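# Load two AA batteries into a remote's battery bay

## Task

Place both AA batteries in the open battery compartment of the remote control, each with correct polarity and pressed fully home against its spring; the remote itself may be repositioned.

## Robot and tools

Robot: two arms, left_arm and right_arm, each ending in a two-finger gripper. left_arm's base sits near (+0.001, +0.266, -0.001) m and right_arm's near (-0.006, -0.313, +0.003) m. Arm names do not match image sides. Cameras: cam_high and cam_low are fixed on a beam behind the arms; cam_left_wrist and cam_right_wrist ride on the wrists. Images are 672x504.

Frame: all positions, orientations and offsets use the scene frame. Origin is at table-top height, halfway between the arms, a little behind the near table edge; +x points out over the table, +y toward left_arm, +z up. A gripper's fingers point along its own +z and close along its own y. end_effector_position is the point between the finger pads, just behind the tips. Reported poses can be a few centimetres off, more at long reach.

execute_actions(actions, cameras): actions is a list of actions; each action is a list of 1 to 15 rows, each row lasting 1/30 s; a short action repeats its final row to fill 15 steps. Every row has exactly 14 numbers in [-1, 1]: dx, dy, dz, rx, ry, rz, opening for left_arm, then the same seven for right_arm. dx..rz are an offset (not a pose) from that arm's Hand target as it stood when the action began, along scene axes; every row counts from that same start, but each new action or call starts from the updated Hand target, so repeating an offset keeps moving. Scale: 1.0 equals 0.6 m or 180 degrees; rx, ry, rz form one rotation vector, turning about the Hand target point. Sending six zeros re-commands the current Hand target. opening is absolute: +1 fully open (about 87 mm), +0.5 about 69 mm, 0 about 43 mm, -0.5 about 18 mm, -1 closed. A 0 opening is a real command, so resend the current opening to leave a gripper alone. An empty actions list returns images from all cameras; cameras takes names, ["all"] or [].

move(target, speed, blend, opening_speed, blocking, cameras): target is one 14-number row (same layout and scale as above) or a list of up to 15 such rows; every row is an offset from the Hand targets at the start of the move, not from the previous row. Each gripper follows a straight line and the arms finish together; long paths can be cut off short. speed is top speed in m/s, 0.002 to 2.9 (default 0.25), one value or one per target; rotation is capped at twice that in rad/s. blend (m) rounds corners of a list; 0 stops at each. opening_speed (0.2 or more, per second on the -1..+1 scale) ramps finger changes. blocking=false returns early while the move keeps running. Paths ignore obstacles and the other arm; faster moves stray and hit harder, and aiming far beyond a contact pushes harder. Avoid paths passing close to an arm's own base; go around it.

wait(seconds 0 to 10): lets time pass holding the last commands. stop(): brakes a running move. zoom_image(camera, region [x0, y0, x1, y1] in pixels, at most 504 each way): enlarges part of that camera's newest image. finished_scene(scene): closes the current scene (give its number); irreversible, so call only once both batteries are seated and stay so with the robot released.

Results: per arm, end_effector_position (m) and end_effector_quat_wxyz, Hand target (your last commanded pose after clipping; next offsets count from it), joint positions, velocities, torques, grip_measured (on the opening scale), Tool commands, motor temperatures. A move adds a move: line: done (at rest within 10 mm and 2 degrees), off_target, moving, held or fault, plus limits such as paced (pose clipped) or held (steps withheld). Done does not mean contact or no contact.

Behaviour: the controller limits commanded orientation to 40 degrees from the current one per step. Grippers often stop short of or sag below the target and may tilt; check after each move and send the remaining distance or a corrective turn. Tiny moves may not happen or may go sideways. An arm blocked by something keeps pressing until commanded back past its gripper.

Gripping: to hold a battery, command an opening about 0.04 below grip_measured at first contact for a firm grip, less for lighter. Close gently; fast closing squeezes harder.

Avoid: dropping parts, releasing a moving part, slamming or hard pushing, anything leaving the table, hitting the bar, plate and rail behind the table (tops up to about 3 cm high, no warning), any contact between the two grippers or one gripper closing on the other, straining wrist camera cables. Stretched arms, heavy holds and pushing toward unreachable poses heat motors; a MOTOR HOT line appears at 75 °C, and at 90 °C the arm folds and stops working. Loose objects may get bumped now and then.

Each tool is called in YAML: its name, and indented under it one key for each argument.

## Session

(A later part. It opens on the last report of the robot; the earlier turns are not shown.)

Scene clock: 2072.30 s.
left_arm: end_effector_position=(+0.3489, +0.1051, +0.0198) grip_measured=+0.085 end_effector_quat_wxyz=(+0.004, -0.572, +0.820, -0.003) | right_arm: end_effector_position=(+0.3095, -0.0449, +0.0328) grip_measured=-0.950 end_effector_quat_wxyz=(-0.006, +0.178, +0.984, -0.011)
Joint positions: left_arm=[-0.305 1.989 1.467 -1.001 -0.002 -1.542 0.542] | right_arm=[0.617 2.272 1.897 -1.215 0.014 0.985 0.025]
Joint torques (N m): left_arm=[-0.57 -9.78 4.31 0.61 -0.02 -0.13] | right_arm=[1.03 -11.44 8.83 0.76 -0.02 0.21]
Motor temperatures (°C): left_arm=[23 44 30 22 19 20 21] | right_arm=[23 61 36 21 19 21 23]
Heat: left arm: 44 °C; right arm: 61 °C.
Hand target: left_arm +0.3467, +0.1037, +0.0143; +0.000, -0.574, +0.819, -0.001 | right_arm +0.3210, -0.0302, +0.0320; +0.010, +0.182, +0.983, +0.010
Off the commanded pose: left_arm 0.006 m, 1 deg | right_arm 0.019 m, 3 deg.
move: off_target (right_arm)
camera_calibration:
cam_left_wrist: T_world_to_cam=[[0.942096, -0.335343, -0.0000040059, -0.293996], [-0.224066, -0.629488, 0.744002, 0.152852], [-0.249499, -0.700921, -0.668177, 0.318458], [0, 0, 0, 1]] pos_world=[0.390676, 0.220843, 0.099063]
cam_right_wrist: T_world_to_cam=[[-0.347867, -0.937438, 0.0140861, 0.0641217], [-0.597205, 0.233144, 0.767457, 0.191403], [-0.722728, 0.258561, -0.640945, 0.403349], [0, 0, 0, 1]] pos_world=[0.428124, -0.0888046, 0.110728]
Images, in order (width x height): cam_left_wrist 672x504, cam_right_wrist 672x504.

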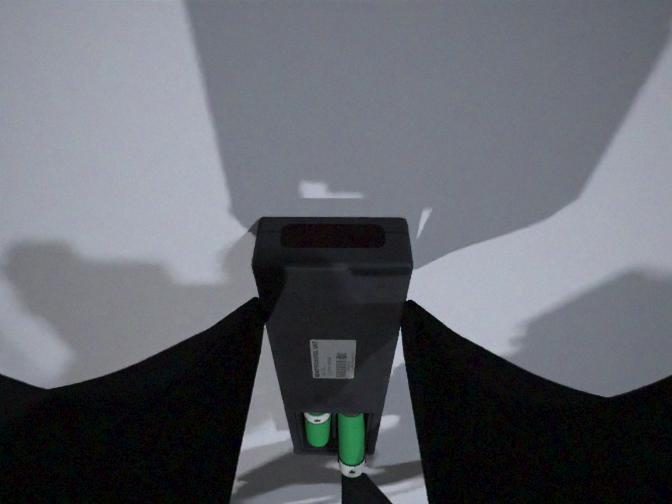

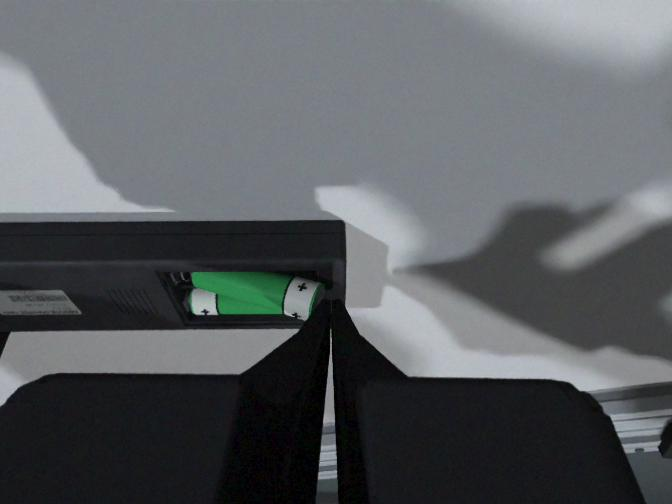

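move:
  target: [0,0,0,0,0,0,0.02,0.0075,0.0187,0.0,0,0,0,-0.95]
  speed: 0.03
  cameras: ["cam_left_wrist", "cam_right_wrist"]

zoom_image:
  camera: "cam_left_wrist"
  region: [240, 380, 440, 504]

zoom_image:
  camera: "cam_right_wrist"
  region: [160, 220, 400, 400]

Scene clock: 2078.77 s.
left_arm: end_effector_position=(+0.3492, +0.1059, +0.0196) grip_measured=+0.085 end_effector_quat_wxyz=(+0.006, -0.572, +0.820, -0.002) | right_arm: end_effector_position=(+0.3122, -0.0428, +0.0343) grip_measured=-0.950 end_effector_quat_wxyz=(-0.011, +0.176, +0.984, -0.023)
Joint positions: left_arm=[-0.305 1.989 1.467 -1.001 -0.006 -1.542 0.542] | right_arm=[0.622 2.316 1.976 -1.274 0.023 0.986 0.025]
Joint torques (N m): left_arm=[-0.55 -9.73 4.29 0.61 0.03 -0.13] | right_arm=[1.92 -11.6 8.96 1 -0.11 0.34]
Motor temperatures (°C): left_arm=[23 44 30 22 19 20 21] | right_arm=[23 60 36 21 19 21 23]
Heat: left arm: 44 °C; right arm: 60 °C.
Hand target: left_arm +0.3467, +0.1037, +0.0143; +0.000, -0.574, +0.819, -0.001 | right_arm +0.3255, -0.0189, +0.0320; +0.010, +0.182, +0.983, +0.010
Off the commanded pose: left_arm 0.006 m, 1 deg | right_arm 0.027 m, 5 deg.
move: off_target (right_arm)
camera_calibration:
cam_left_wrist: T_world_to_cam=[[0.942351, -0.334626, -0.0000995898, -0.294171], [-0.224654, -0.632876, 0.740944, 0.154167], [-0.248002, -0.698207, -0.671567, 0.318248], [0, 0, 0, 1]] pos_world=[0.390773, 0.221334, 0.0994665]
cam_right_wrist: T_world_to_cam=[[-0.343452, -0.938328, 0.0397642, 0.0647621], [-0.587004, 0.247524, 0.770817, 0.18873], [-0.733121, 0.241397, -0.635815, 0.40802], [0, 0, 0, 1]] pos_world=[0.432156, -0.0844417, 0.111374]
Images, in order (width x height): cam_left_wrist 672x504, cam_right_wrist 672x504.

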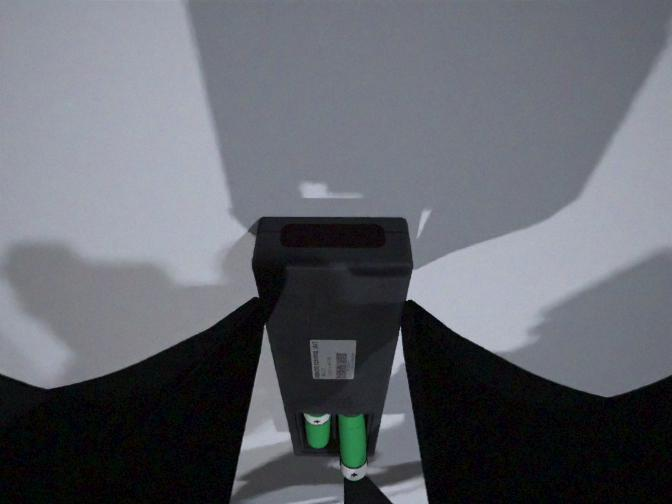

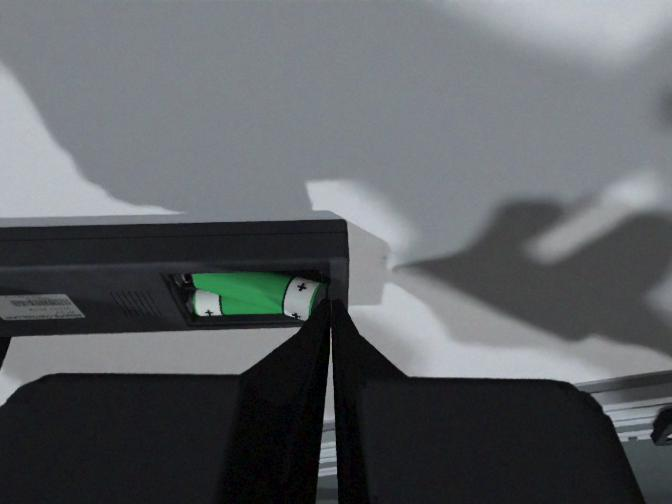

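Scaled by 2.520.

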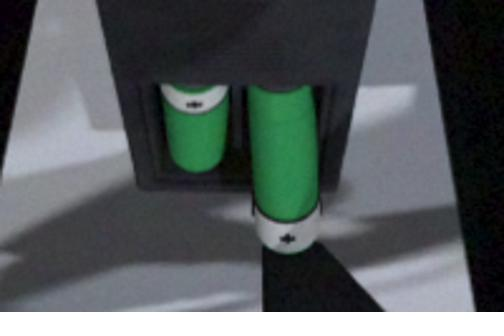

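Scaled by 2.100.

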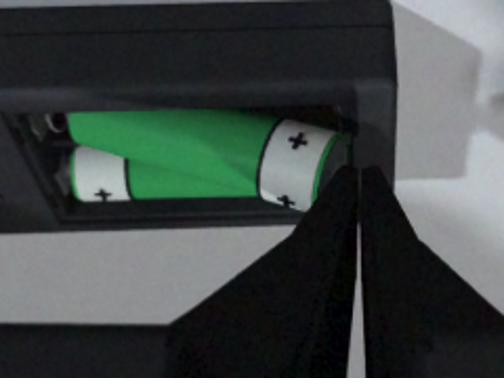

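move:
  target: [0,0,0,0,0,0,0.02,0.008,0.0187,-0.003,0,0,0,-0.95]
  speed: 0.03
  cameras: ["cam_left_wrist", "cam_right_wrist"]

zoom_image:
  camera: "cam_left_wrist"
  region: [240, 380, 440, 504]

zoom_image:
  camera: "cam_right_wrist"
  region: [160, 220, 400, 400]

Scene clock: 2086.03 s.
left_arm: end_effector_position=(+0.3495, +0.1068, +0.0194) grip_measured=+0.085 end_effector_quat_wxyz=(+0.008, -0.572, +0.820, +0.000) | right_arm: end_effector_position=(+0.3128, -0.0400, +0.0344) grip_measured=-0.951 end_effector_quat_wxyz=(-0.017, +0.174, +0.984, -0.038)
Joint positions: left_arm=[-0.305 1.989 1.467 -1.001 -0.011 -1.542 0.542] | right_arm=[0.631 2.366 2.06 -1.339 0.034 0.991 0.025]
Joint torques (N m): left_arm=[-0.55 -9.77 4.29 0.61 0.1 -0.12] | right_arm=[2.3 -11.89 9.1 1.24 -0.21 0.42]
Motor temperatures (°C): left_arm=[23 44 30 22 19 20 21] | right_arm=[23 60 36 21 19 22 23]
Heat: left arm: 44 °C; right arm: 60 °C.
Hand target: left_arm +0.3467, +0.1037, +0.0143; +0.000, -0.574, +0.819, -0.001 | right_arm +0.3302, -0.0077, +0.0302; +0.010, +0.182, +0.983, +0.010
Off the commanded pose: left_arm 0.007 m, 1 deg | right_arm 0.037 m, 6 deg.
move: off_target (right_arm)
camera_calibration:
cam_left_wrist: T_world_to_cam=[[0.942389, -0.334519, -0.0001871, -0.294223], [-0.225838, -0.636631, 0.737359, 0.155875], [-0.246779, -0.694837, -0.675501, 0.318077], [0, 0, 0, 1]] pos_world=[0.39097, 0.221824, 0.0998704]
cam_right_wrist: T_world_to_cam=[[-0.338304, -0.938247, 0.0724092, 0.0648409], [-0.573914, 0.266691, 0.774273, 0.184825], [-0.74577, 0.220383, -0.628696, 0.410696], [0, 0, 0, 1]] pos_world=[0.434295, -0.0789649, 0.110403]
Images, in order (width x height): cam_left_wrist 672x504, cam_right_wrist 672x504.

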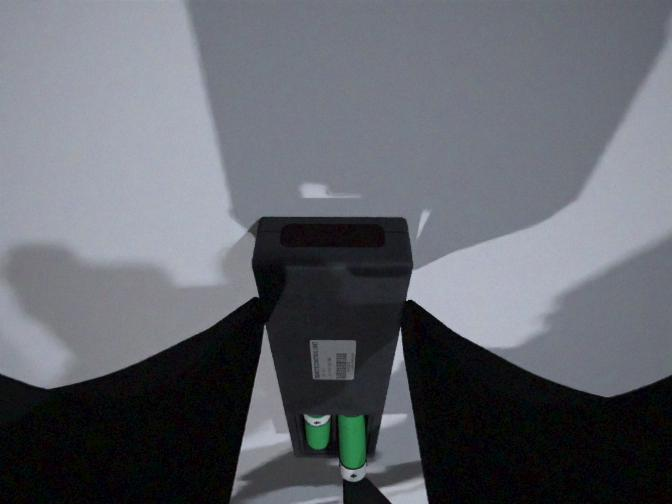

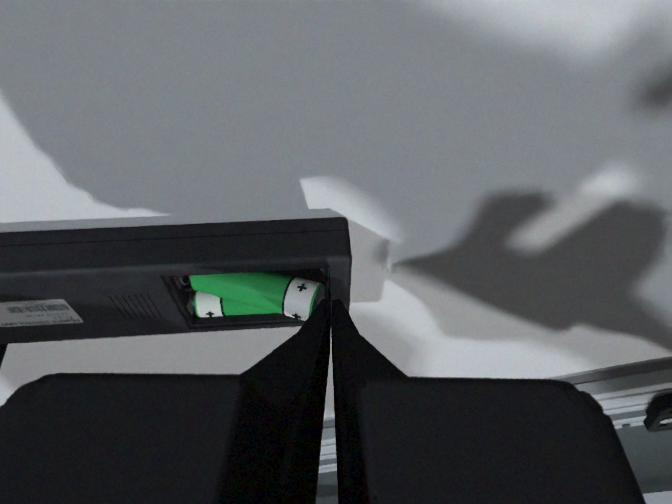

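Scaled by 2.520.

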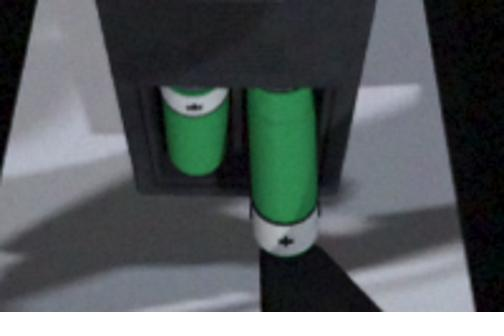

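Scaled by 2.100.

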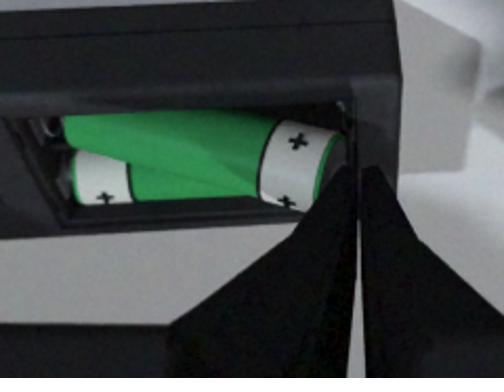

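move:
  target: [0,0,0,0,0,0,0.02,0.004,0.0094,-0.018,0,0,0,-0.95]
  speed: 0.03
  cameras: ["cam_left_wrist", "cam_right_wrist"]

zoom_image:
  camera: "cam_left_wrist"
  region: [240, 380, 440, 504]

zoom_image:
  camera: "cam_right_wrist"
  region: [160, 220, 400, 400]

Scene clock: 2093.33 s.
left_arm: end_effector_position=(+0.3497, +0.1073, +0.0193) grip_measured=+0.085 end_effector_quat_wxyz=(+0.009, -0.573, +0.820, +0.001) | right_arm: end_effector_position=(+0.3110, -0.0394, +0.0251) grip_measured=-0.951 end_effector_quat_wxyz=(-0.024, +0.172, +0.984, -0.048)
Joint positions: left_arm=[-0.305 1.989 1.467 -1.001 -0.015 -1.543 0.542] | right_arm=[0.635 2.394 2.069 -1.344 0.037 0.994 0.025]
Joint torques (N m): left_arm=[-0.54 -9.73 4.33 0.62 0.12 -0.11] | right_arm=[2.36 -11.99 9.39 1.41 -0.24 0.42]
Motor temperatures (°C): left_arm=[23 44 30 22 19 20 21] | right_arm=[23 60 36 21 19 22 23]
Heat: left arm: 44 °C; right arm: 60 °C.
Hand target: left_arm +0.3467, +0.1037, +0.0143; +0.000, -0.574, +0.819, -0.001 | right_arm +0.3326, -0.0020, +0.0193; +0.010, +0.182, +0.983, +0.010
Off the commanded pose: left_arm 0.007 m, 1 deg | right_arm 0.044 m, 8 deg.
move: off_target (right_arm)
camera_calibration:
cam_left_wrist: T_world_to_cam=[[0.942666, -0.333737, -0.000269223, -0.294395], [-0.226003, -0.638956, 0.735294, 0.156627], [-0.245567, -0.693076, -0.677748, 0.317845], [0, 0, 0, 1]] pos_world=[0.390967, 0.222118, 0.100173]
cam_right_wrist: T_world_to_cam=[[-0.334702, -0.937649, 0.0937459, 0.063856], [-0.561415, 0.278319, 0.779328, 0.18726], [-0.756827, 0.208212, -0.619564, 0.406207], [0, 0, 0, 1]] pos_world=[0.433932, -0.0768208, 0.0997479]
Images, in order (width x height): cam_left_wrist 672x504, cam_right_wrist 672x504.

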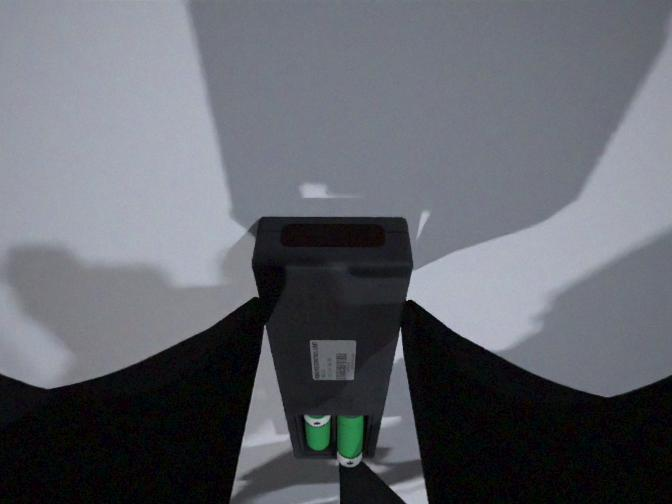

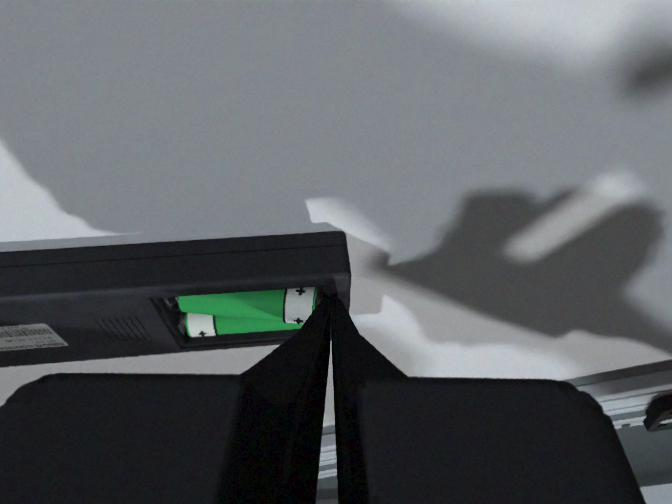

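Scaled by 2.520.

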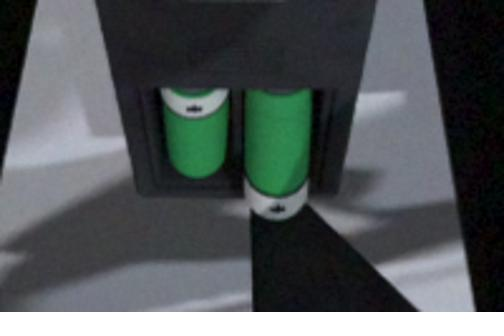

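Scaled by 2.100.

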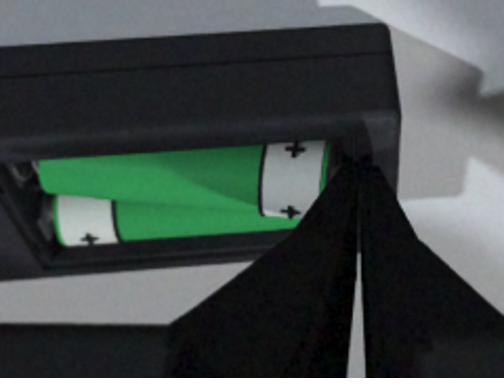

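move:
  target: [0,0,0,0,0,0,0.02,-0.043,-0.081,0.008,0,0,0,-0.95]
  speed: 0.05
  cameras: ["cam_left_wrist", "cam_right_wrist"]

zoom_image:
  camera: "cam_left_wrist"
  region: [240, 380, 440, 504]

zoom_image:
  camera: "cam_right_wrist"
  region: [160, 220, 400, 400]

Scene clock: 2102.20 s.
left_arm: end_effector_position=(+0.3494, +0.1064, +0.0195) grip_measured=+0.085 end_effector_quat_wxyz=(+0.007, -0.573, +0.820, -0.001) | right_arm: end_effector_position=(+0.3066, -0.0449, +0.0224) grip_measured=-0.950 end_effector_quat_wxyz=(+0.003, +0.185, +0.983, +0.013)
Joint positions: left_arm=[-0.305 1.989 1.467 -1.001 -0.01 -1.543 0.542] | right_arm=[0.613 2.219 1.769 -1.093 -0.006 0.994 0.025]
Joint torques (N m): left_arm=[-0.58 -9.76 4.31 0.61 0.07 -0.11] | right_arm=[-0.29 -14.67 3.84 0.56 0.16 -0.04]
Motor temperatures (°C): left_arm=[23 44 30 22 19 20 21] | right_arm=[23 61 37 22 19 22 23]
Heat: left arm: 44 °C; right arm: 61 °C.
Hand target: left_arm +0.3467, +0.1037, +0.0143; +0.000, -0.574, +0.819, -0.001 | right_arm +0.3068, -0.0507, +0.0241; +0.010, +0.182, +0.983, +0.010
Off the commanded pose: left_arm 0.006 m, 1 deg | right_arm 0.006 m, 1 deg.
move: done
camera_calibration:
cam_left_wrist: T_world_to_cam=[[0.942629, -0.333843, -0.000147715, -0.294348], [-0.22494, -0.635462, 0.738641, 0.155042], [-0.246684, -0.696231, -0.674099, 0.317954], [0, 0, 0, 1]] pos_world=[0.39077, 0.221627, 0.099769]
cam_right_wrist: T_world_to_cam=[[-0.360371, -0.932169, -0.0345474, 0.0685006], [-0.614028, 0.209173, 0.761063, 0.20187], [-0.702213, 0.295478, -0.647758, 0.390101], [0, 0, 0, 1]] pos_world=[0.422573, -0.0936378, 0.101422]
Images, in order (width x height): cam_left_wrist 672x504, cam_right_wrist 672x504.

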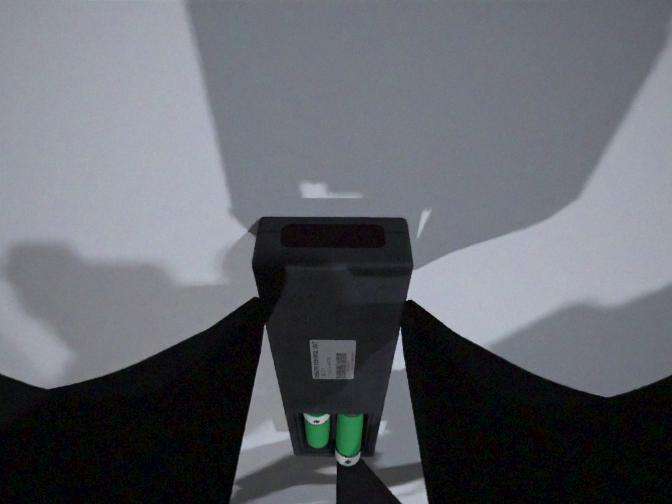

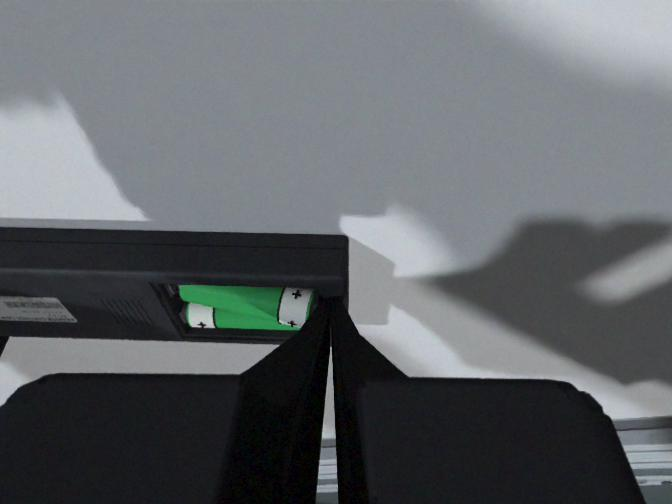

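Scaled by 2.520.

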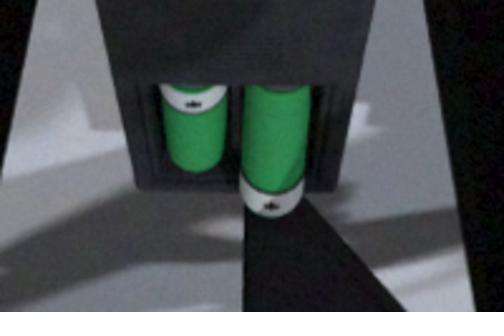

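Scaled by 2.100.

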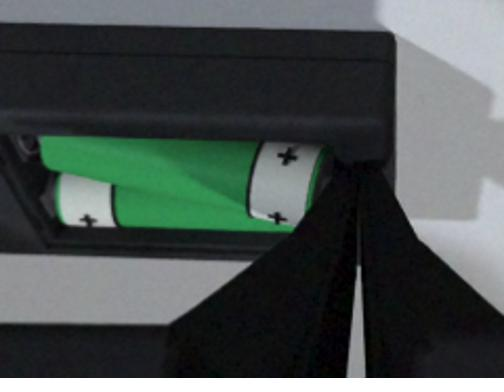

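move:
  target:
    - [0,0,0,0,0,0,0.02,-0.0058,-0.0157,0.1167,0,0,0,-0.95]
    - [0,0,0,0,0,0,0.02,0.009,0.033,0.0917,0,0,0,-0.95]
    - [0,0,0,0,0,0,0.02,0.009,0.033,0.035,0,0,0,-0.95]
  speed: 0.1
  blend: [0.005, 0.005, 0]
  cameras: ["cam_left_wrist", "cam_right_wrist"]

zoom_image:
  camera: "cam_left_wrist"
  region: [240, 380, 440, 504]

zoom_image:
  camera: "cam_right_wrist"
  region: [160, 180, 400, 360]

Scene clock: 2114.93 s.
left_arm: end_effector_position=(+0.3493, +0.1063, +0.0195) grip_measured=+0.085 end_effector_quat_wxyz=(+0.007, -0.572, +0.820, -0.001) | right_arm: end_effector_position=(+0.3094, -0.0331, +0.0516) grip_measured=-0.950 end_effector_quat_wxyz=(+0.004, +0.177, +0.984, +0.013)
Joint positions: left_arm=[-0.305 1.989 1.467 -1.001 -0.009 -1.543 0.542] | right_arm=[0.633 2.241 1.922 -1.223 -0.004 0.999 0.025]
Joint torques (N m): left_arm=[-0.55 -9.77 4.3 0.6 0.06 -0.12] | right_arm=[0.54 -11.92 5.64 0.66 0.16 0.19]
Motor temperatures (°C): left_arm=[23 44 30 22 19 20 21] | right_arm=[23 60 35 21 19 22 23]
Heat: left arm: 44 °C; right arm: 60 °C.
Hand target: left_arm +0.3467, +0.1037, +0.0143; +0.000, -0.574, +0.819, -0.001 | right_arm +0.3123, -0.0309, +0.0452; +0.010, +0.182, +0.983, +0.011
Off the commanded pose: left_arm 0.006 m, 1 deg | right_arm 0.007 m, 1 deg.
move: done
camera_calibration:
cam_left_wrist: T_world_to_cam=[[0.942628, -0.333845, -0.000178273, -0.294344], [-0.224721, -0.634907, 0.739184, 0.154855], [-0.246886, -0.696735, -0.673504, 0.318019], [0, 0, 0, 1]] pos_world=[0.390771, 0.221628, 0.0996684]
cam_right_wrist: T_world_to_cam=[[-0.346112, -0.937534, -0.0351642, 0.0769241], [-0.618737, 0.199925, 0.759733, 0.180099], [-0.705245, 0.28471, -0.649284, 0.408216], [0, 0, 0, 1]] pos_world=[0.425951, -0.0801107, 0.130926]
Images, in order (width x height): cam_left_wrist 672x504, cam_right_wrist 672x504.

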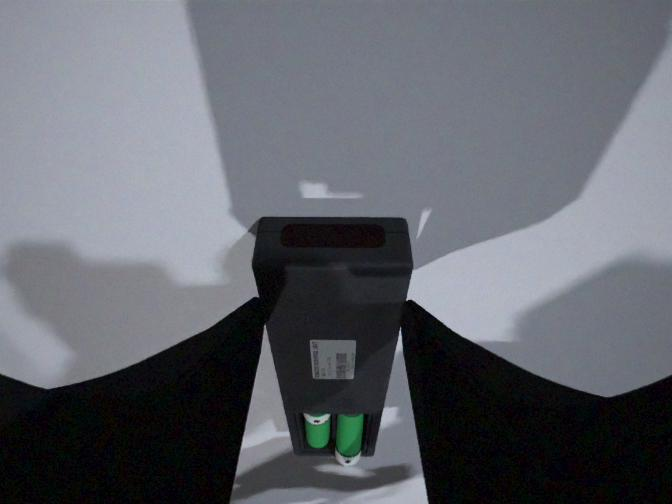

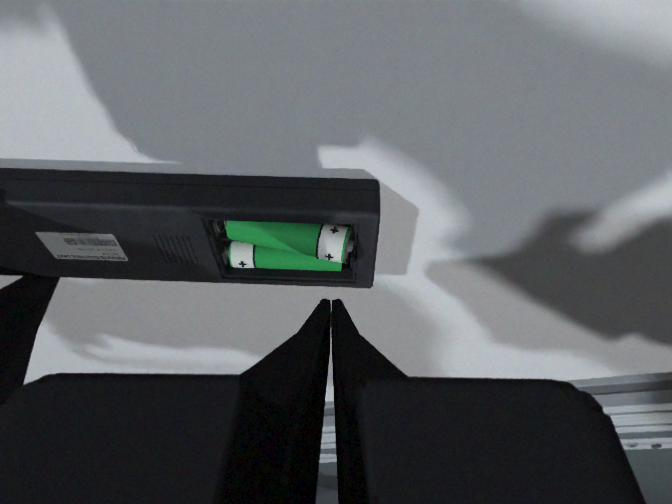

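Scaled by 2.520.

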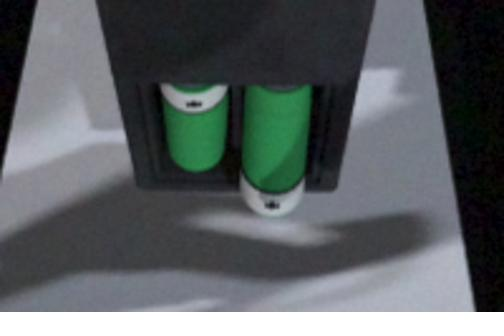

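Scaled by 2.100.

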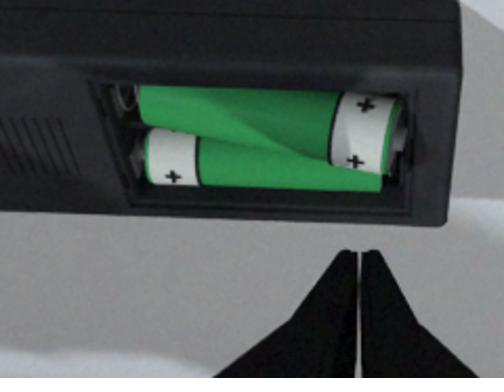

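move:
  target: [0,0,0,0,0,0,0.02,0.0017,0.0047,-0.0267,0,0,0,-0.95]
  speed: 0.05
  cameras: ["cam_left_wrist", "cam_right_wrist"]

zoom_image:
  camera: "cam_left_wrist"
  region: [240, 380, 440, 504]

zoom_image:
  camera: "cam_right_wrist"
  region: [160, 220, 400, 400]

Scene clock: 2124.67 s.
left_arm: end_effector_position=(+0.3493, +0.1063, +0.0195) grip_measured=+0.085 end_effector_quat_wxyz=(+0.007, -0.572, +0.820, -0.001) | right_arm: end_effector_position=(+0.3119, -0.0310, +0.0371) grip_measured=-0.950 end_effector_quat_wxyz=(+0.005, +0.179, +0.984, +0.014)
Joint positions: left_arm=[-0.305 1.989 1.467 -1.001 -0.009 -1.543 0.542] | right_arm=[0.633 2.258 1.892 -1.173 -0.004 1.002 0.025]
Joint torques (N m): left_arm=[-0.55 -9.73 4.29 0.61 0.07 -0.11] | right_arm=[0.98 -11.75 5.5 0.72 0.15 0.19]
Motor temperatures (°C): left_arm=[23 44 30 22 19 20 21] | right_arm=[23 58 35 21 19 22 23]
Heat: left arm: 44 °C; right arm: 58 °C.
Hand target: left_arm +0.3467, +0.1037, +0.0143; +0.000, -0.574, +0.819, -0.001 | right_arm +0.3132, -0.0281, +0.0291; +0.010, +0.182, +0.983, +0.010
Off the commanded pose: left_arm 0.006 m, 1 deg | right_arm 0.009 m, 1 deg.
move: done
camera_calibration:
cam_left_wrist: T_world_to_cam=[[0.942628, -0.333845, -0.000178273, -0.294344], [-0.224721, -0.634907, 0.739184, 0.154855], [-0.246886, -0.696735, -0.673504, 0.318019], [0, 0, 0, 1]] pos_world=[0.390771, 0.221628, 0.0996684]
cam_right_wrist: T_world_to_cam=[[-0.349245, -0.936256, -0.0381164, 0.0803246], [-0.62008, 0.200424, 0.758506, 0.192791], [-0.702516, 0.28854, -0.65055, 0.399207], [0, 0, 0, 1]] pos_world=[0.428048, -0.0786224, 0.116533]
Images, in order (width x height): cam_left_wrist 672x504, cam_right_wrist 672x504.

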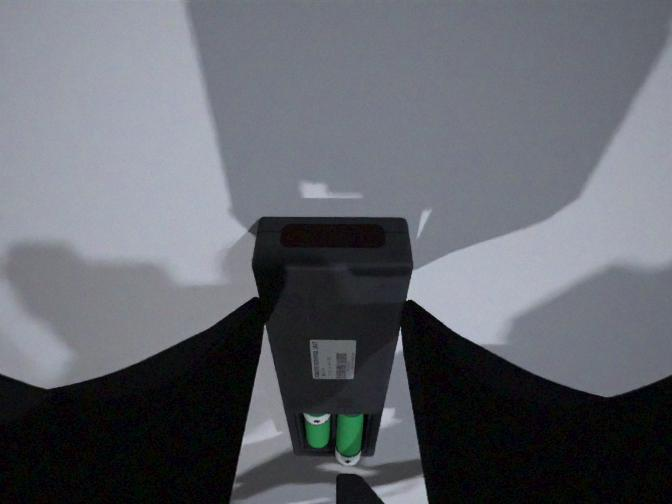

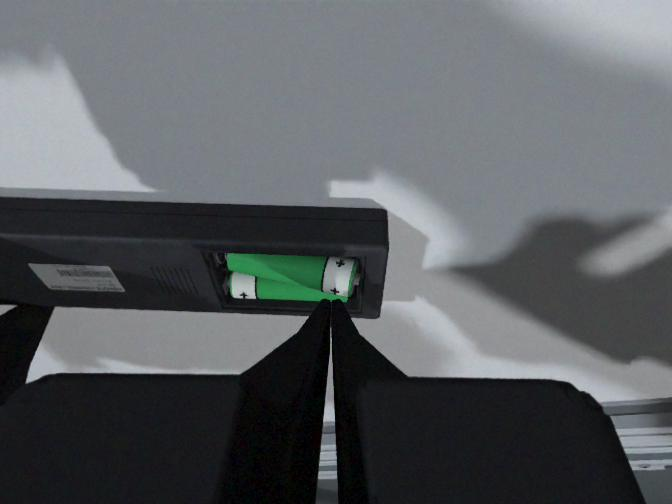

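Scaled by 2.520.

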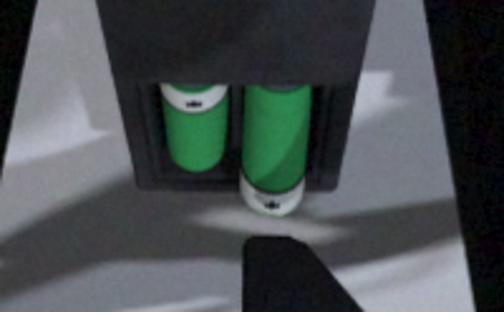

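Scaled by 2.100.

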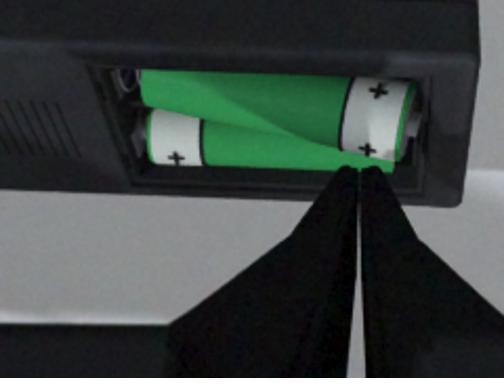

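move:
  target: [0,0,0,0,0,0,0.02,0.0017,0.0047,-0.025,0,0,0,-0.95]
  speed: 0.04
  cameras: ["cam_left_wrist", "cam_right_wrist"]

zoom_image:
  camera: "cam_left_wrist"
  region: [240, 380, 440, 504]

zoom_image:
  camera: "cam_right_wrist"
  region: [160, 220, 400, 400]

Scene clock: 2130.83 s.
left_arm: end_effector_position=(+0.3493, +0.1063, +0.0195) grip_measured=+0.085 end_effector_quat_wxyz=(+0.007, -0.572, +0.820, -0.001) | right_arm: end_effector_position=(+0.3129, -0.0281, +0.0296) grip_measured=-0.950 end_effector_quat_wxyz=(+0.007, +0.179, +0.984, +0.017)
Joint positions: left_arm=[-0.305 1.989 1.467 -1.001 -0.009 -1.543 0.542] | right_arm=[0.636 2.266 1.877 -1.142 -0.006 1.004 0.025]
Joint torques (N m): left_arm=[-0.58 -9.74 4.31 0.61 0.06 -0.11] | right_arm=[0.99 -10.61 4.7 0.87 0.17 0.2]
Motor temperatures (°C): left_arm=[23 44 30 22 19 20 21] | right_arm=[23 58 35 21 19 22 23]
Heat: left arm: 44 °C; right arm: 58 °C.
Hand target: left_arm +0.3467, +0.1037, +0.0143; +0.000, -0.574, +0.819, -0.001 | right_arm +0.3143, -0.0251, +0.0142; +0.010, +0.182, +0.983, +0.011
Off the commanded pose: left_arm 0.006 m, 1 deg | right_arm 0.016 m, 1 deg.
move: off_target (right_arm)
camera_calibration:
cam_left_wrist: T_world_to_cam=[[0.942628, -0.333845, -0.000178273, -0.294344], [-0.224721, -0.634907, 0.739184, 0.154855], [-0.246886, -0.696735, -0.673504, 0.318019], [0, 0, 0, 1]] pos_world=[0.390771, 0.221628, 0.0996684]
cam_right_wrist: T_world_to_cam=[[-0.348376, -0.936291, -0.0446465, 0.0830477], [-0.623234, 0.19579, 0.75713, 0.199377], [-0.700152, 0.291591, -0.651737, 0.393551], [0, 0, 0, 1]] pos_world=[0.428736, -0.0760356, 0.109245]
Images, in order (width x height): cam_left_wrist 672x504, cam_right_wrist 672x504.

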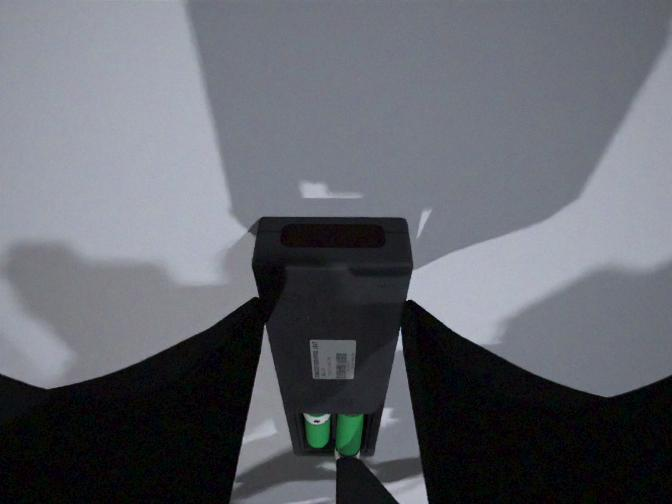

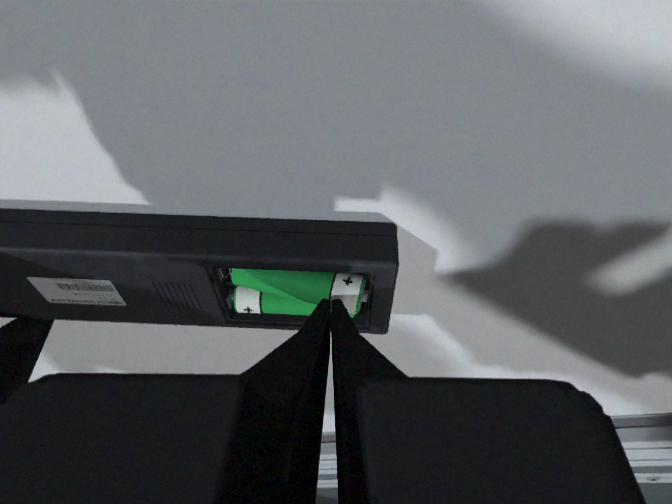

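Scaled by 2.520.

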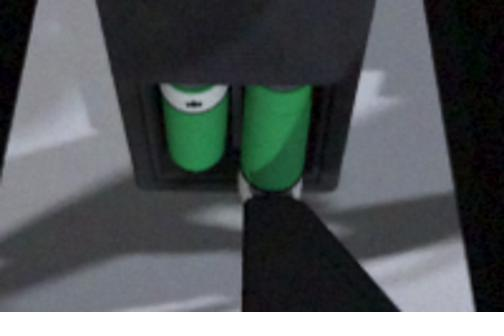

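Scaled by 2.100.

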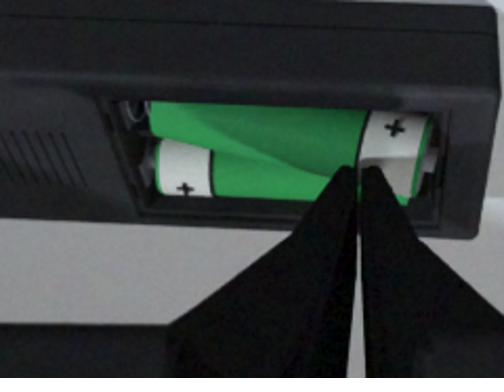

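move:
  target: [0,0,0,0,0,0,0.02,-0.001,-0.002,-0.03,0,0,0,-0.95]
  speed: 0.04
  cameras: ["cam_right_wrist"]

zoom_image:
  camera: "cam_right_wrist"
  region: [160, 220, 400, 400]

Scene clock: 2138.10 s.
left_arm: end_effector_position=(+0.3493, +0.1063, +0.0195) grip_measured=+0.085 end_effector_quat_wxyz=(+0.007, -0.572, +0.820, -0.001) | right_arm: end_effector_position=(+0.3085, -0.0266, +0.0267) grip_measured=-0.950 end_effector_quat_wxyz=(-0.001, +0.179, +0.984, +0.024)
Joint positions: left_arm=[-0.305 1.989 1.467 -1.001 -0.009 -1.543 0.542] | right_arm=[0.636 2.258 1.849 -1.122 -0.028 1.006 0.025]
Joint torques (N m): left_arm=[-0.57 -9.8 4.3 0.61 0.06 -0.11] | right_arm=[0.85 -8.96 2.33 1.35 0.37 0.16]
Motor temperatures (°C): left_arm=[23 44 30 22 19 20 21] | right_arm=[23 58 34 21 19 22 23]
Heat: left arm: 44 °C; right arm: 58 °C.
Hand target: left_arm +0.3467, +0.1037, +0.0143; +0.000, -0.574, +0.819, -0.001 | right_arm +0.3136, -0.0264, -0.0039; +0.010, +0.182, +0.983, +0.010
Off the commanded pose: left_arm 0.006 m, 1 deg | right_arm 0.031 m, 2 deg.
move: off_target (right_arm)
camera_calibration:
cam_right_wrist: T_world_to_cam=[[-0.349387, -0.935304, -0.0559859, 0.0834667], [-0.612953, 0.182962, 0.768644, 0.194724], [-0.708672, 0.302871, -0.637223, 0.390665], [0, 0, 0, 1]] pos_world=[0.425372, -0.0758814, 0.10394]
Images, in order (width x height): cam_right_wrist 672x504.

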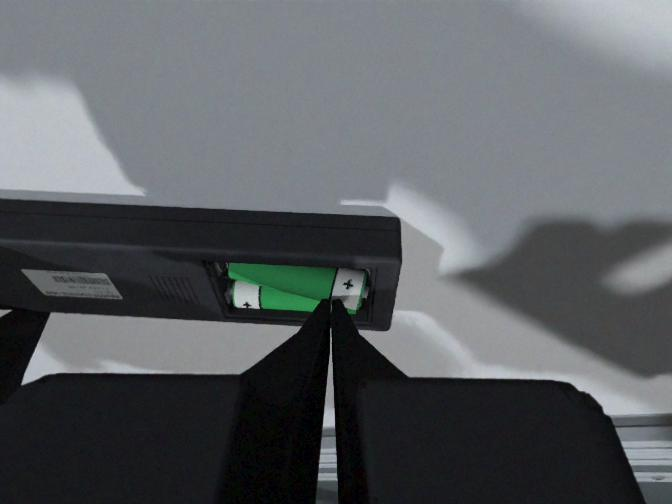

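Scaled by 2.100.

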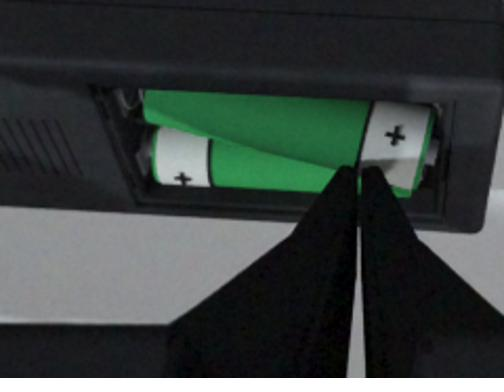

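move:
  target:
    - [0,0,0,0,0,0,0.02,0.0,0.0,0.06,0,0,0,-0.95]
    - [0,0,0,0,0,0,0.02,0.013,-0.004,0.05,0,0,0,-0.95]
    - [0,0,0,0,0,0,0.02,0.013,-0.004,0.02,0,0,0,-0.95]
  speed: 0.06
  cameras: ["cam_left_wrist", "cam_right_wrist"]

zoom_image:
  camera: "cam_left_wrist"
  region: [240, 380, 440, 504]

zoom_image:
  camera: "cam_right_wrist"
  region: [160, 220, 400, 400]

Scene clock: 2146.03 s.
left_arm: end_effector_position=(+0.3493, +0.1063, +0.0195) grip_measured=+0.085 end_effector_quat_wxyz=(+0.007, -0.572, +0.820, -0.001) | right_arm: end_effector_position=(+0.3154, -0.0275, +0.0277) grip_measured=-0.950 end_effector_quat_wxyz=(+0.006, +0.181, +0.983, +0.016)
Joint positions: left_arm=[-0.305 1.989 1.467 -1.001 -0.009 -1.543 0.542] | right_arm=[0.633 2.282 1.895 -1.149 -0.006 1.006 0.025]
Joint torques (N m): left_arm=[-0.55 -9.77 4.29 0.61 0.06 -0.11] | right_arm=[-0.27 -10.35 4.03 1.04 0.17 0.04]
Motor temperatures (°C): left_arm=[23 44 30 22 19 20 21] | right_arm=[23 57 34 22 19 22 23]
Heat: left arm: 44 °C; right arm: 57 °C.
Hand target: left_arm +0.3467, +0.1037, +0.0143; +0.000, -0.574, +0.819, -0.001 | right_arm +0.3214, -0.0288, +0.0081; +0.010, +0.182, +0.983, +0.010
Off the commanded pose: left_arm 0.006 m, 1 deg | right_arm 0.020 m, 1 deg.
move: off_target (right_arm)
camera_calibration:
cam_left_wrist: T_world_to_cam=[[0.942628, -0.333845, -0.000178273, -0.294344], [-0.224721, -0.634907, 0.739184, 0.154855], [-0.246886, -0.696735, -0.673504, 0.318019], [0, 0, 0, 1]] pos_world=[0.390771, 0.221628, 0.0996684]
cam_right_wrist: T_world_to_cam=[[-0.352024, -0.935053, -0.0418814, 0.0855097], [-0.620205, 0.199512, 0.758644, 0.201431], [-0.701017, 0.293036, -0.650158, 0.394168], [0, 0, 0, 1]] pos_world=[0.431348, -0.0757373, 0.107038]
Images, in order (width x height): cam_left_wrist 672x504, cam_right_wrist 672x504.

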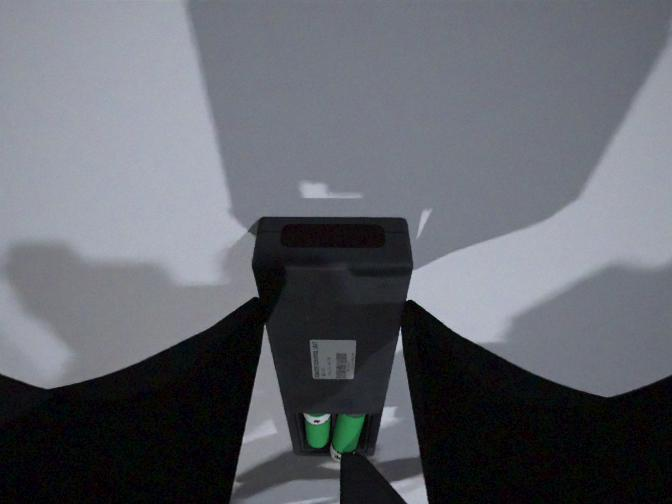

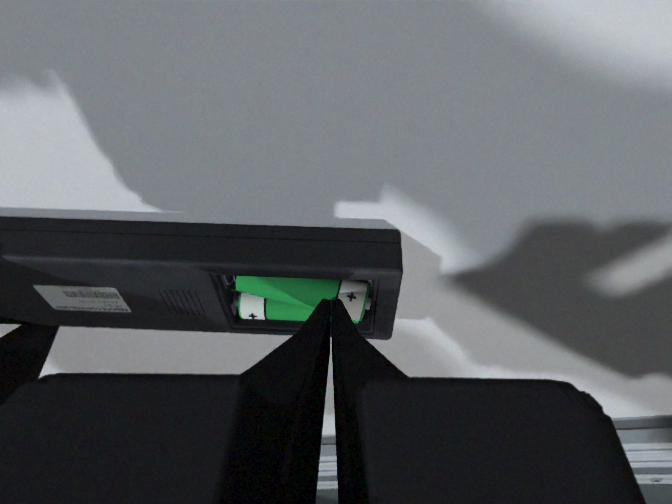

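Scaled by 2.520.

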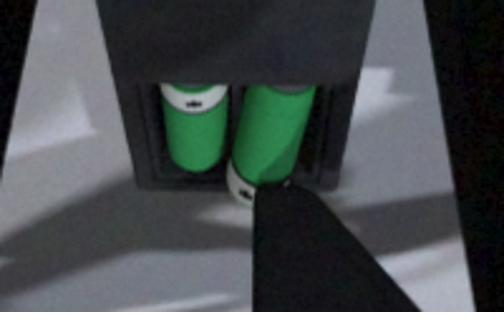

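Scaled by 2.100.

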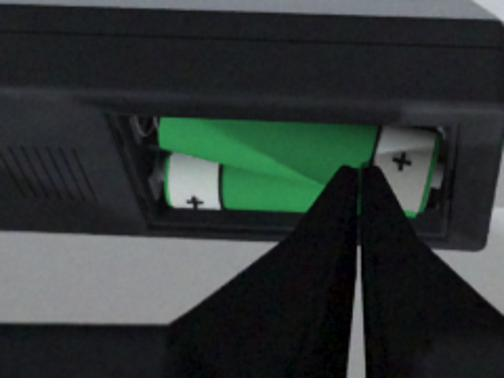

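move:
  target:
    - [0,0,0,0,0,0,0.02,0.0,0.0,0.0865,0,0,0,-0.95]
    - [0,0,0,0,0,0,0.02,-0.0395,0.0077,0.08,0,0,0,-0.95]
    - [0,0,0,0,0,0,0.02,-0.0395,0.0077,0.032,0,0,0,-0.95]
  speed: 0.08
  blend: [0.004, 0.004, 0]
  cameras: ["cam_left_wrist", "cam_right_wrist"]

zoom_image:
  camera: "cam_left_wrist"
  region: [240, 380, 440, 504]

zoom_image:
  camera: "cam_right_wrist"
  region: [160, 220, 400, 400]

Scene clock: 2163.40 s.
left_arm: end_effector_position=(+0.3493, +0.1062, +0.0195) grip_measured=+0.085 end_effector_quat_wxyz=(+0.007, -0.572, +0.820, -0.001) | right_arm: end_effector_position=(+0.2873, -0.0320, +0.0223) grip_measured=-0.950 end_effector_quat_wxyz=(-0.019, +0.176, +0.984, -0.013)
Joint positions: left_arm=[-0.305 1.989 1.467 -1.001 -0.008 -1.543 0.542] | right_arm=[0.665 2.261 1.831 -1.18 -0.004 1.028 0.025]
Joint torques (N m): left_arm=[-0.55 -9.74 4.29 0.62 0.06 -0.12] | right_arm=[0.59 -15.69 4.44 0.97 0.16 0.21]
Motor temperatures (°C): left_arm=[23 44 30 22 19 20 21] | right_arm=[23 57 33 21 19 21 23]
Heat: left arm: 44 °C; right arm: 57 °C.
Hand target: left_arm +0.3467, +0.1037, +0.0143; +0.000, -0.574, +0.819, -0.001 | right_arm +0.2977, -0.0242, +0.0273; +0.010, +0.182, +0.983, +0.010
Off the commanded pose: left_arm 0.006 m, 1 deg | right_arm 0.014 m, 4 deg.
move: off_target (right_arm)
camera_calibration:
cam_left_wrist: T_world_to_cam=[[0.942502, -0.334201, -0.000118938, -0.294255], [-0.224826, -0.634311, 0.739664, 0.154728], [-0.247272, -0.697108, -0.672976, 0.318064], [0, 0, 0, 1]] pos_world=[0.390771, 0.22153, 0.0995679]
cam_right_wrist: T_world_to_cam=[[-0.343166, -0.939007, 0.0224369, 0.0671572], [-0.578017, 0.229948, 0.782956, 0.177185], [-0.740361, 0.255715, -0.621672, 0.381736], [0, 0, 0, 1]] pos_world=[0.408084, -0.075298, 0.0970802]
Images, in order (width x height): cam_left_wrist 672x504, cam_right_wrist 672x504.

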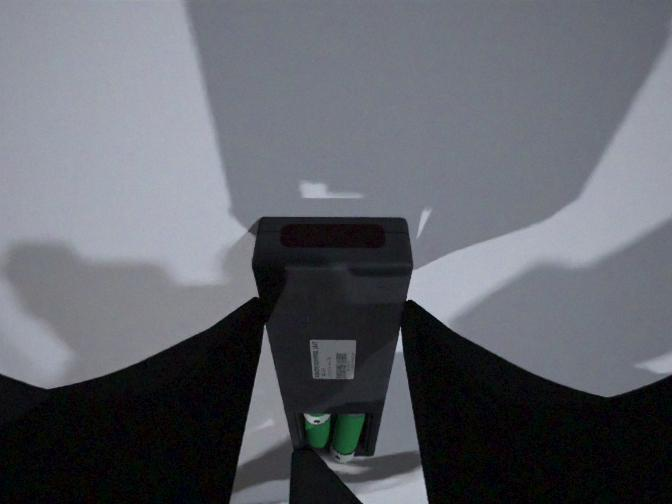

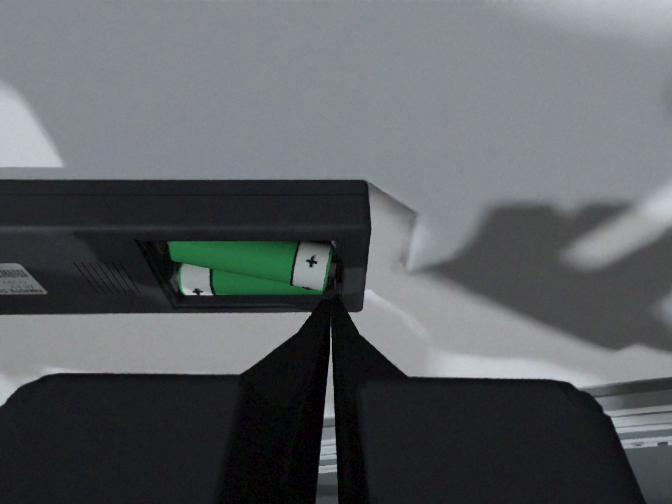

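Scaled by 2.520.

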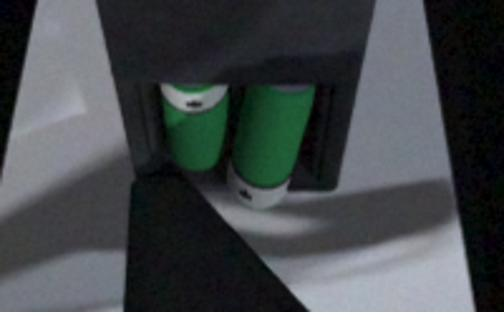

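Scaled by 2.100.

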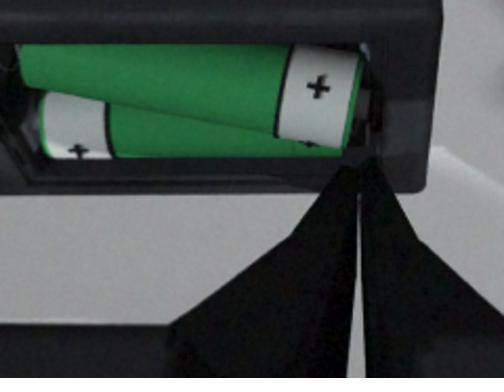

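move:
  target:
    - [0,0,0,0,0,0,0.02,0.0,0.004,0.025,0,0,0,-0.95]
    - [0,0,0,0,0,0,0.02,0.017,0.004,0.016,0,0,0,-0.95]
  speed: 0.05
  cameras: ["cam_left_wrist", "cam_right_wrist"]

zoom_image:
  camera: "cam_left_wrist"
  region: [240, 380, 440, 504]

zoom_image:
  camera: "cam_right_wrist"
  region: [160, 220, 400, 400]

Scene clock: 2172.53 s.
left_arm: end_effector_position=(+0.3493, +0.1062, +0.0195) grip_measured=+0.085 end_effector_quat_wxyz=(+0.007, -0.572, +0.820, -0.001) | right_arm: end_effector_position=(+0.2989, -0.0227, +0.0338) grip_measured=-0.950 end_effector_quat_wxyz=(-0.002, +0.179, +0.984, +0.006)
Joint positions: left_arm=[-0.305 1.989 1.467 -1.001 -0.008 -1.543 0.542] | right_arm=[0.665 2.26 1.882 -1.181 -0.004 1.034 0.025]
Joint torques (N m): left_arm=[-0.57 -9.76 4.3 0.61 0.06 -0.11] | right_arm=[-0.39 -12.57 8.18 0.44 0.17 0.07]
Motor temperatures (°C): left_arm=[23 44 30 22 19 20 21] | right_arm=[23 60 33 22 19 22 23]
Heat: left arm: 44 °C; right arm: 60 °C.
Hand target: left_arm +0.3467, +0.1037, +0.0143; +0.000, -0.574, +0.819, -0.001 | right_arm +0.3079, -0.0218, +0.0370; +0.010, +0.182, +0.983, +0.010
Off the commanded pose: left_arm 0.006 m, 1 deg | right_arm 0.010 m, 1 deg.
move: done
camera_calibration:
cam_left_wrist: T_world_to_cam=[[0.942502, -0.334201, -0.000118938, -0.294255], [-0.224826, -0.634311, 0.739664, 0.154728], [-0.247272, -0.697108, -0.672976, 0.318064], [0, 0, 0, 1]] pos_world=[0.390771, 0.22153, 0.0995679]
cam_right_wrist: T_world_to_cam=[[-0.348963, -0.936911, -0.0205543, 0.0827794], [-0.607147, 0.209322, 0.766523, 0.181605], [-0.713861, 0.279968, -0.641888, 0.388372], [0, 0, 0, 1]] pos_world=[0.416392, -0.0691887, 0.111789]
Images, in order (width x height): cam_left_wrist 672x504, cam_right_wrist 672x504.

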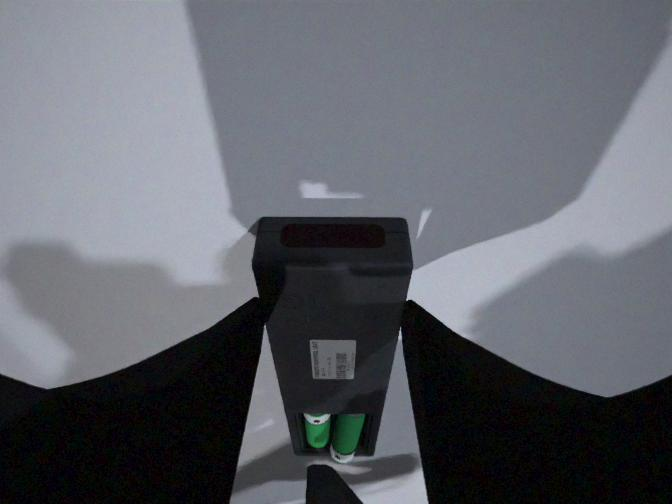

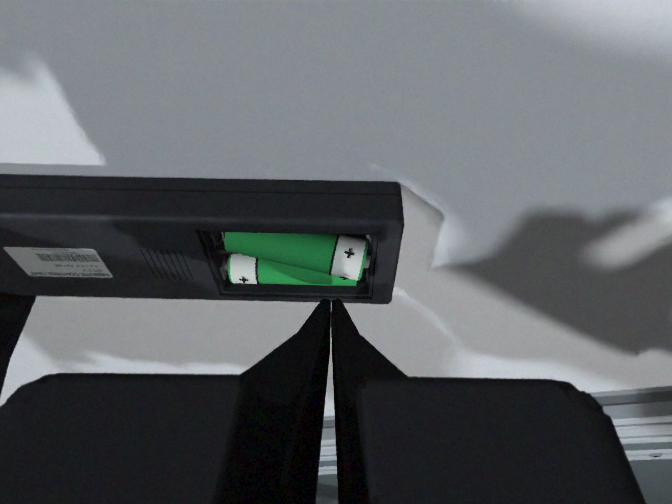

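Scaled by 2.520.

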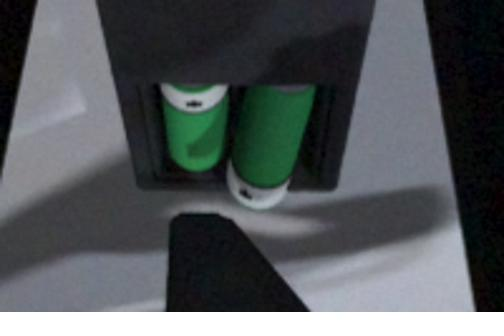

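Scaled by 2.100.

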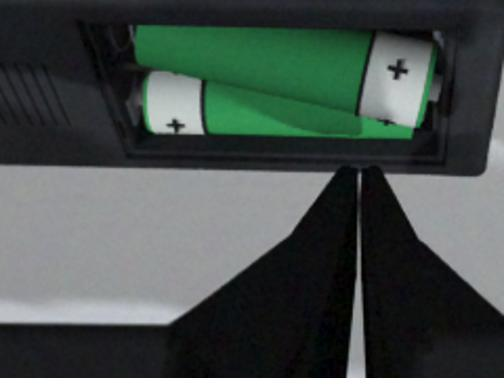

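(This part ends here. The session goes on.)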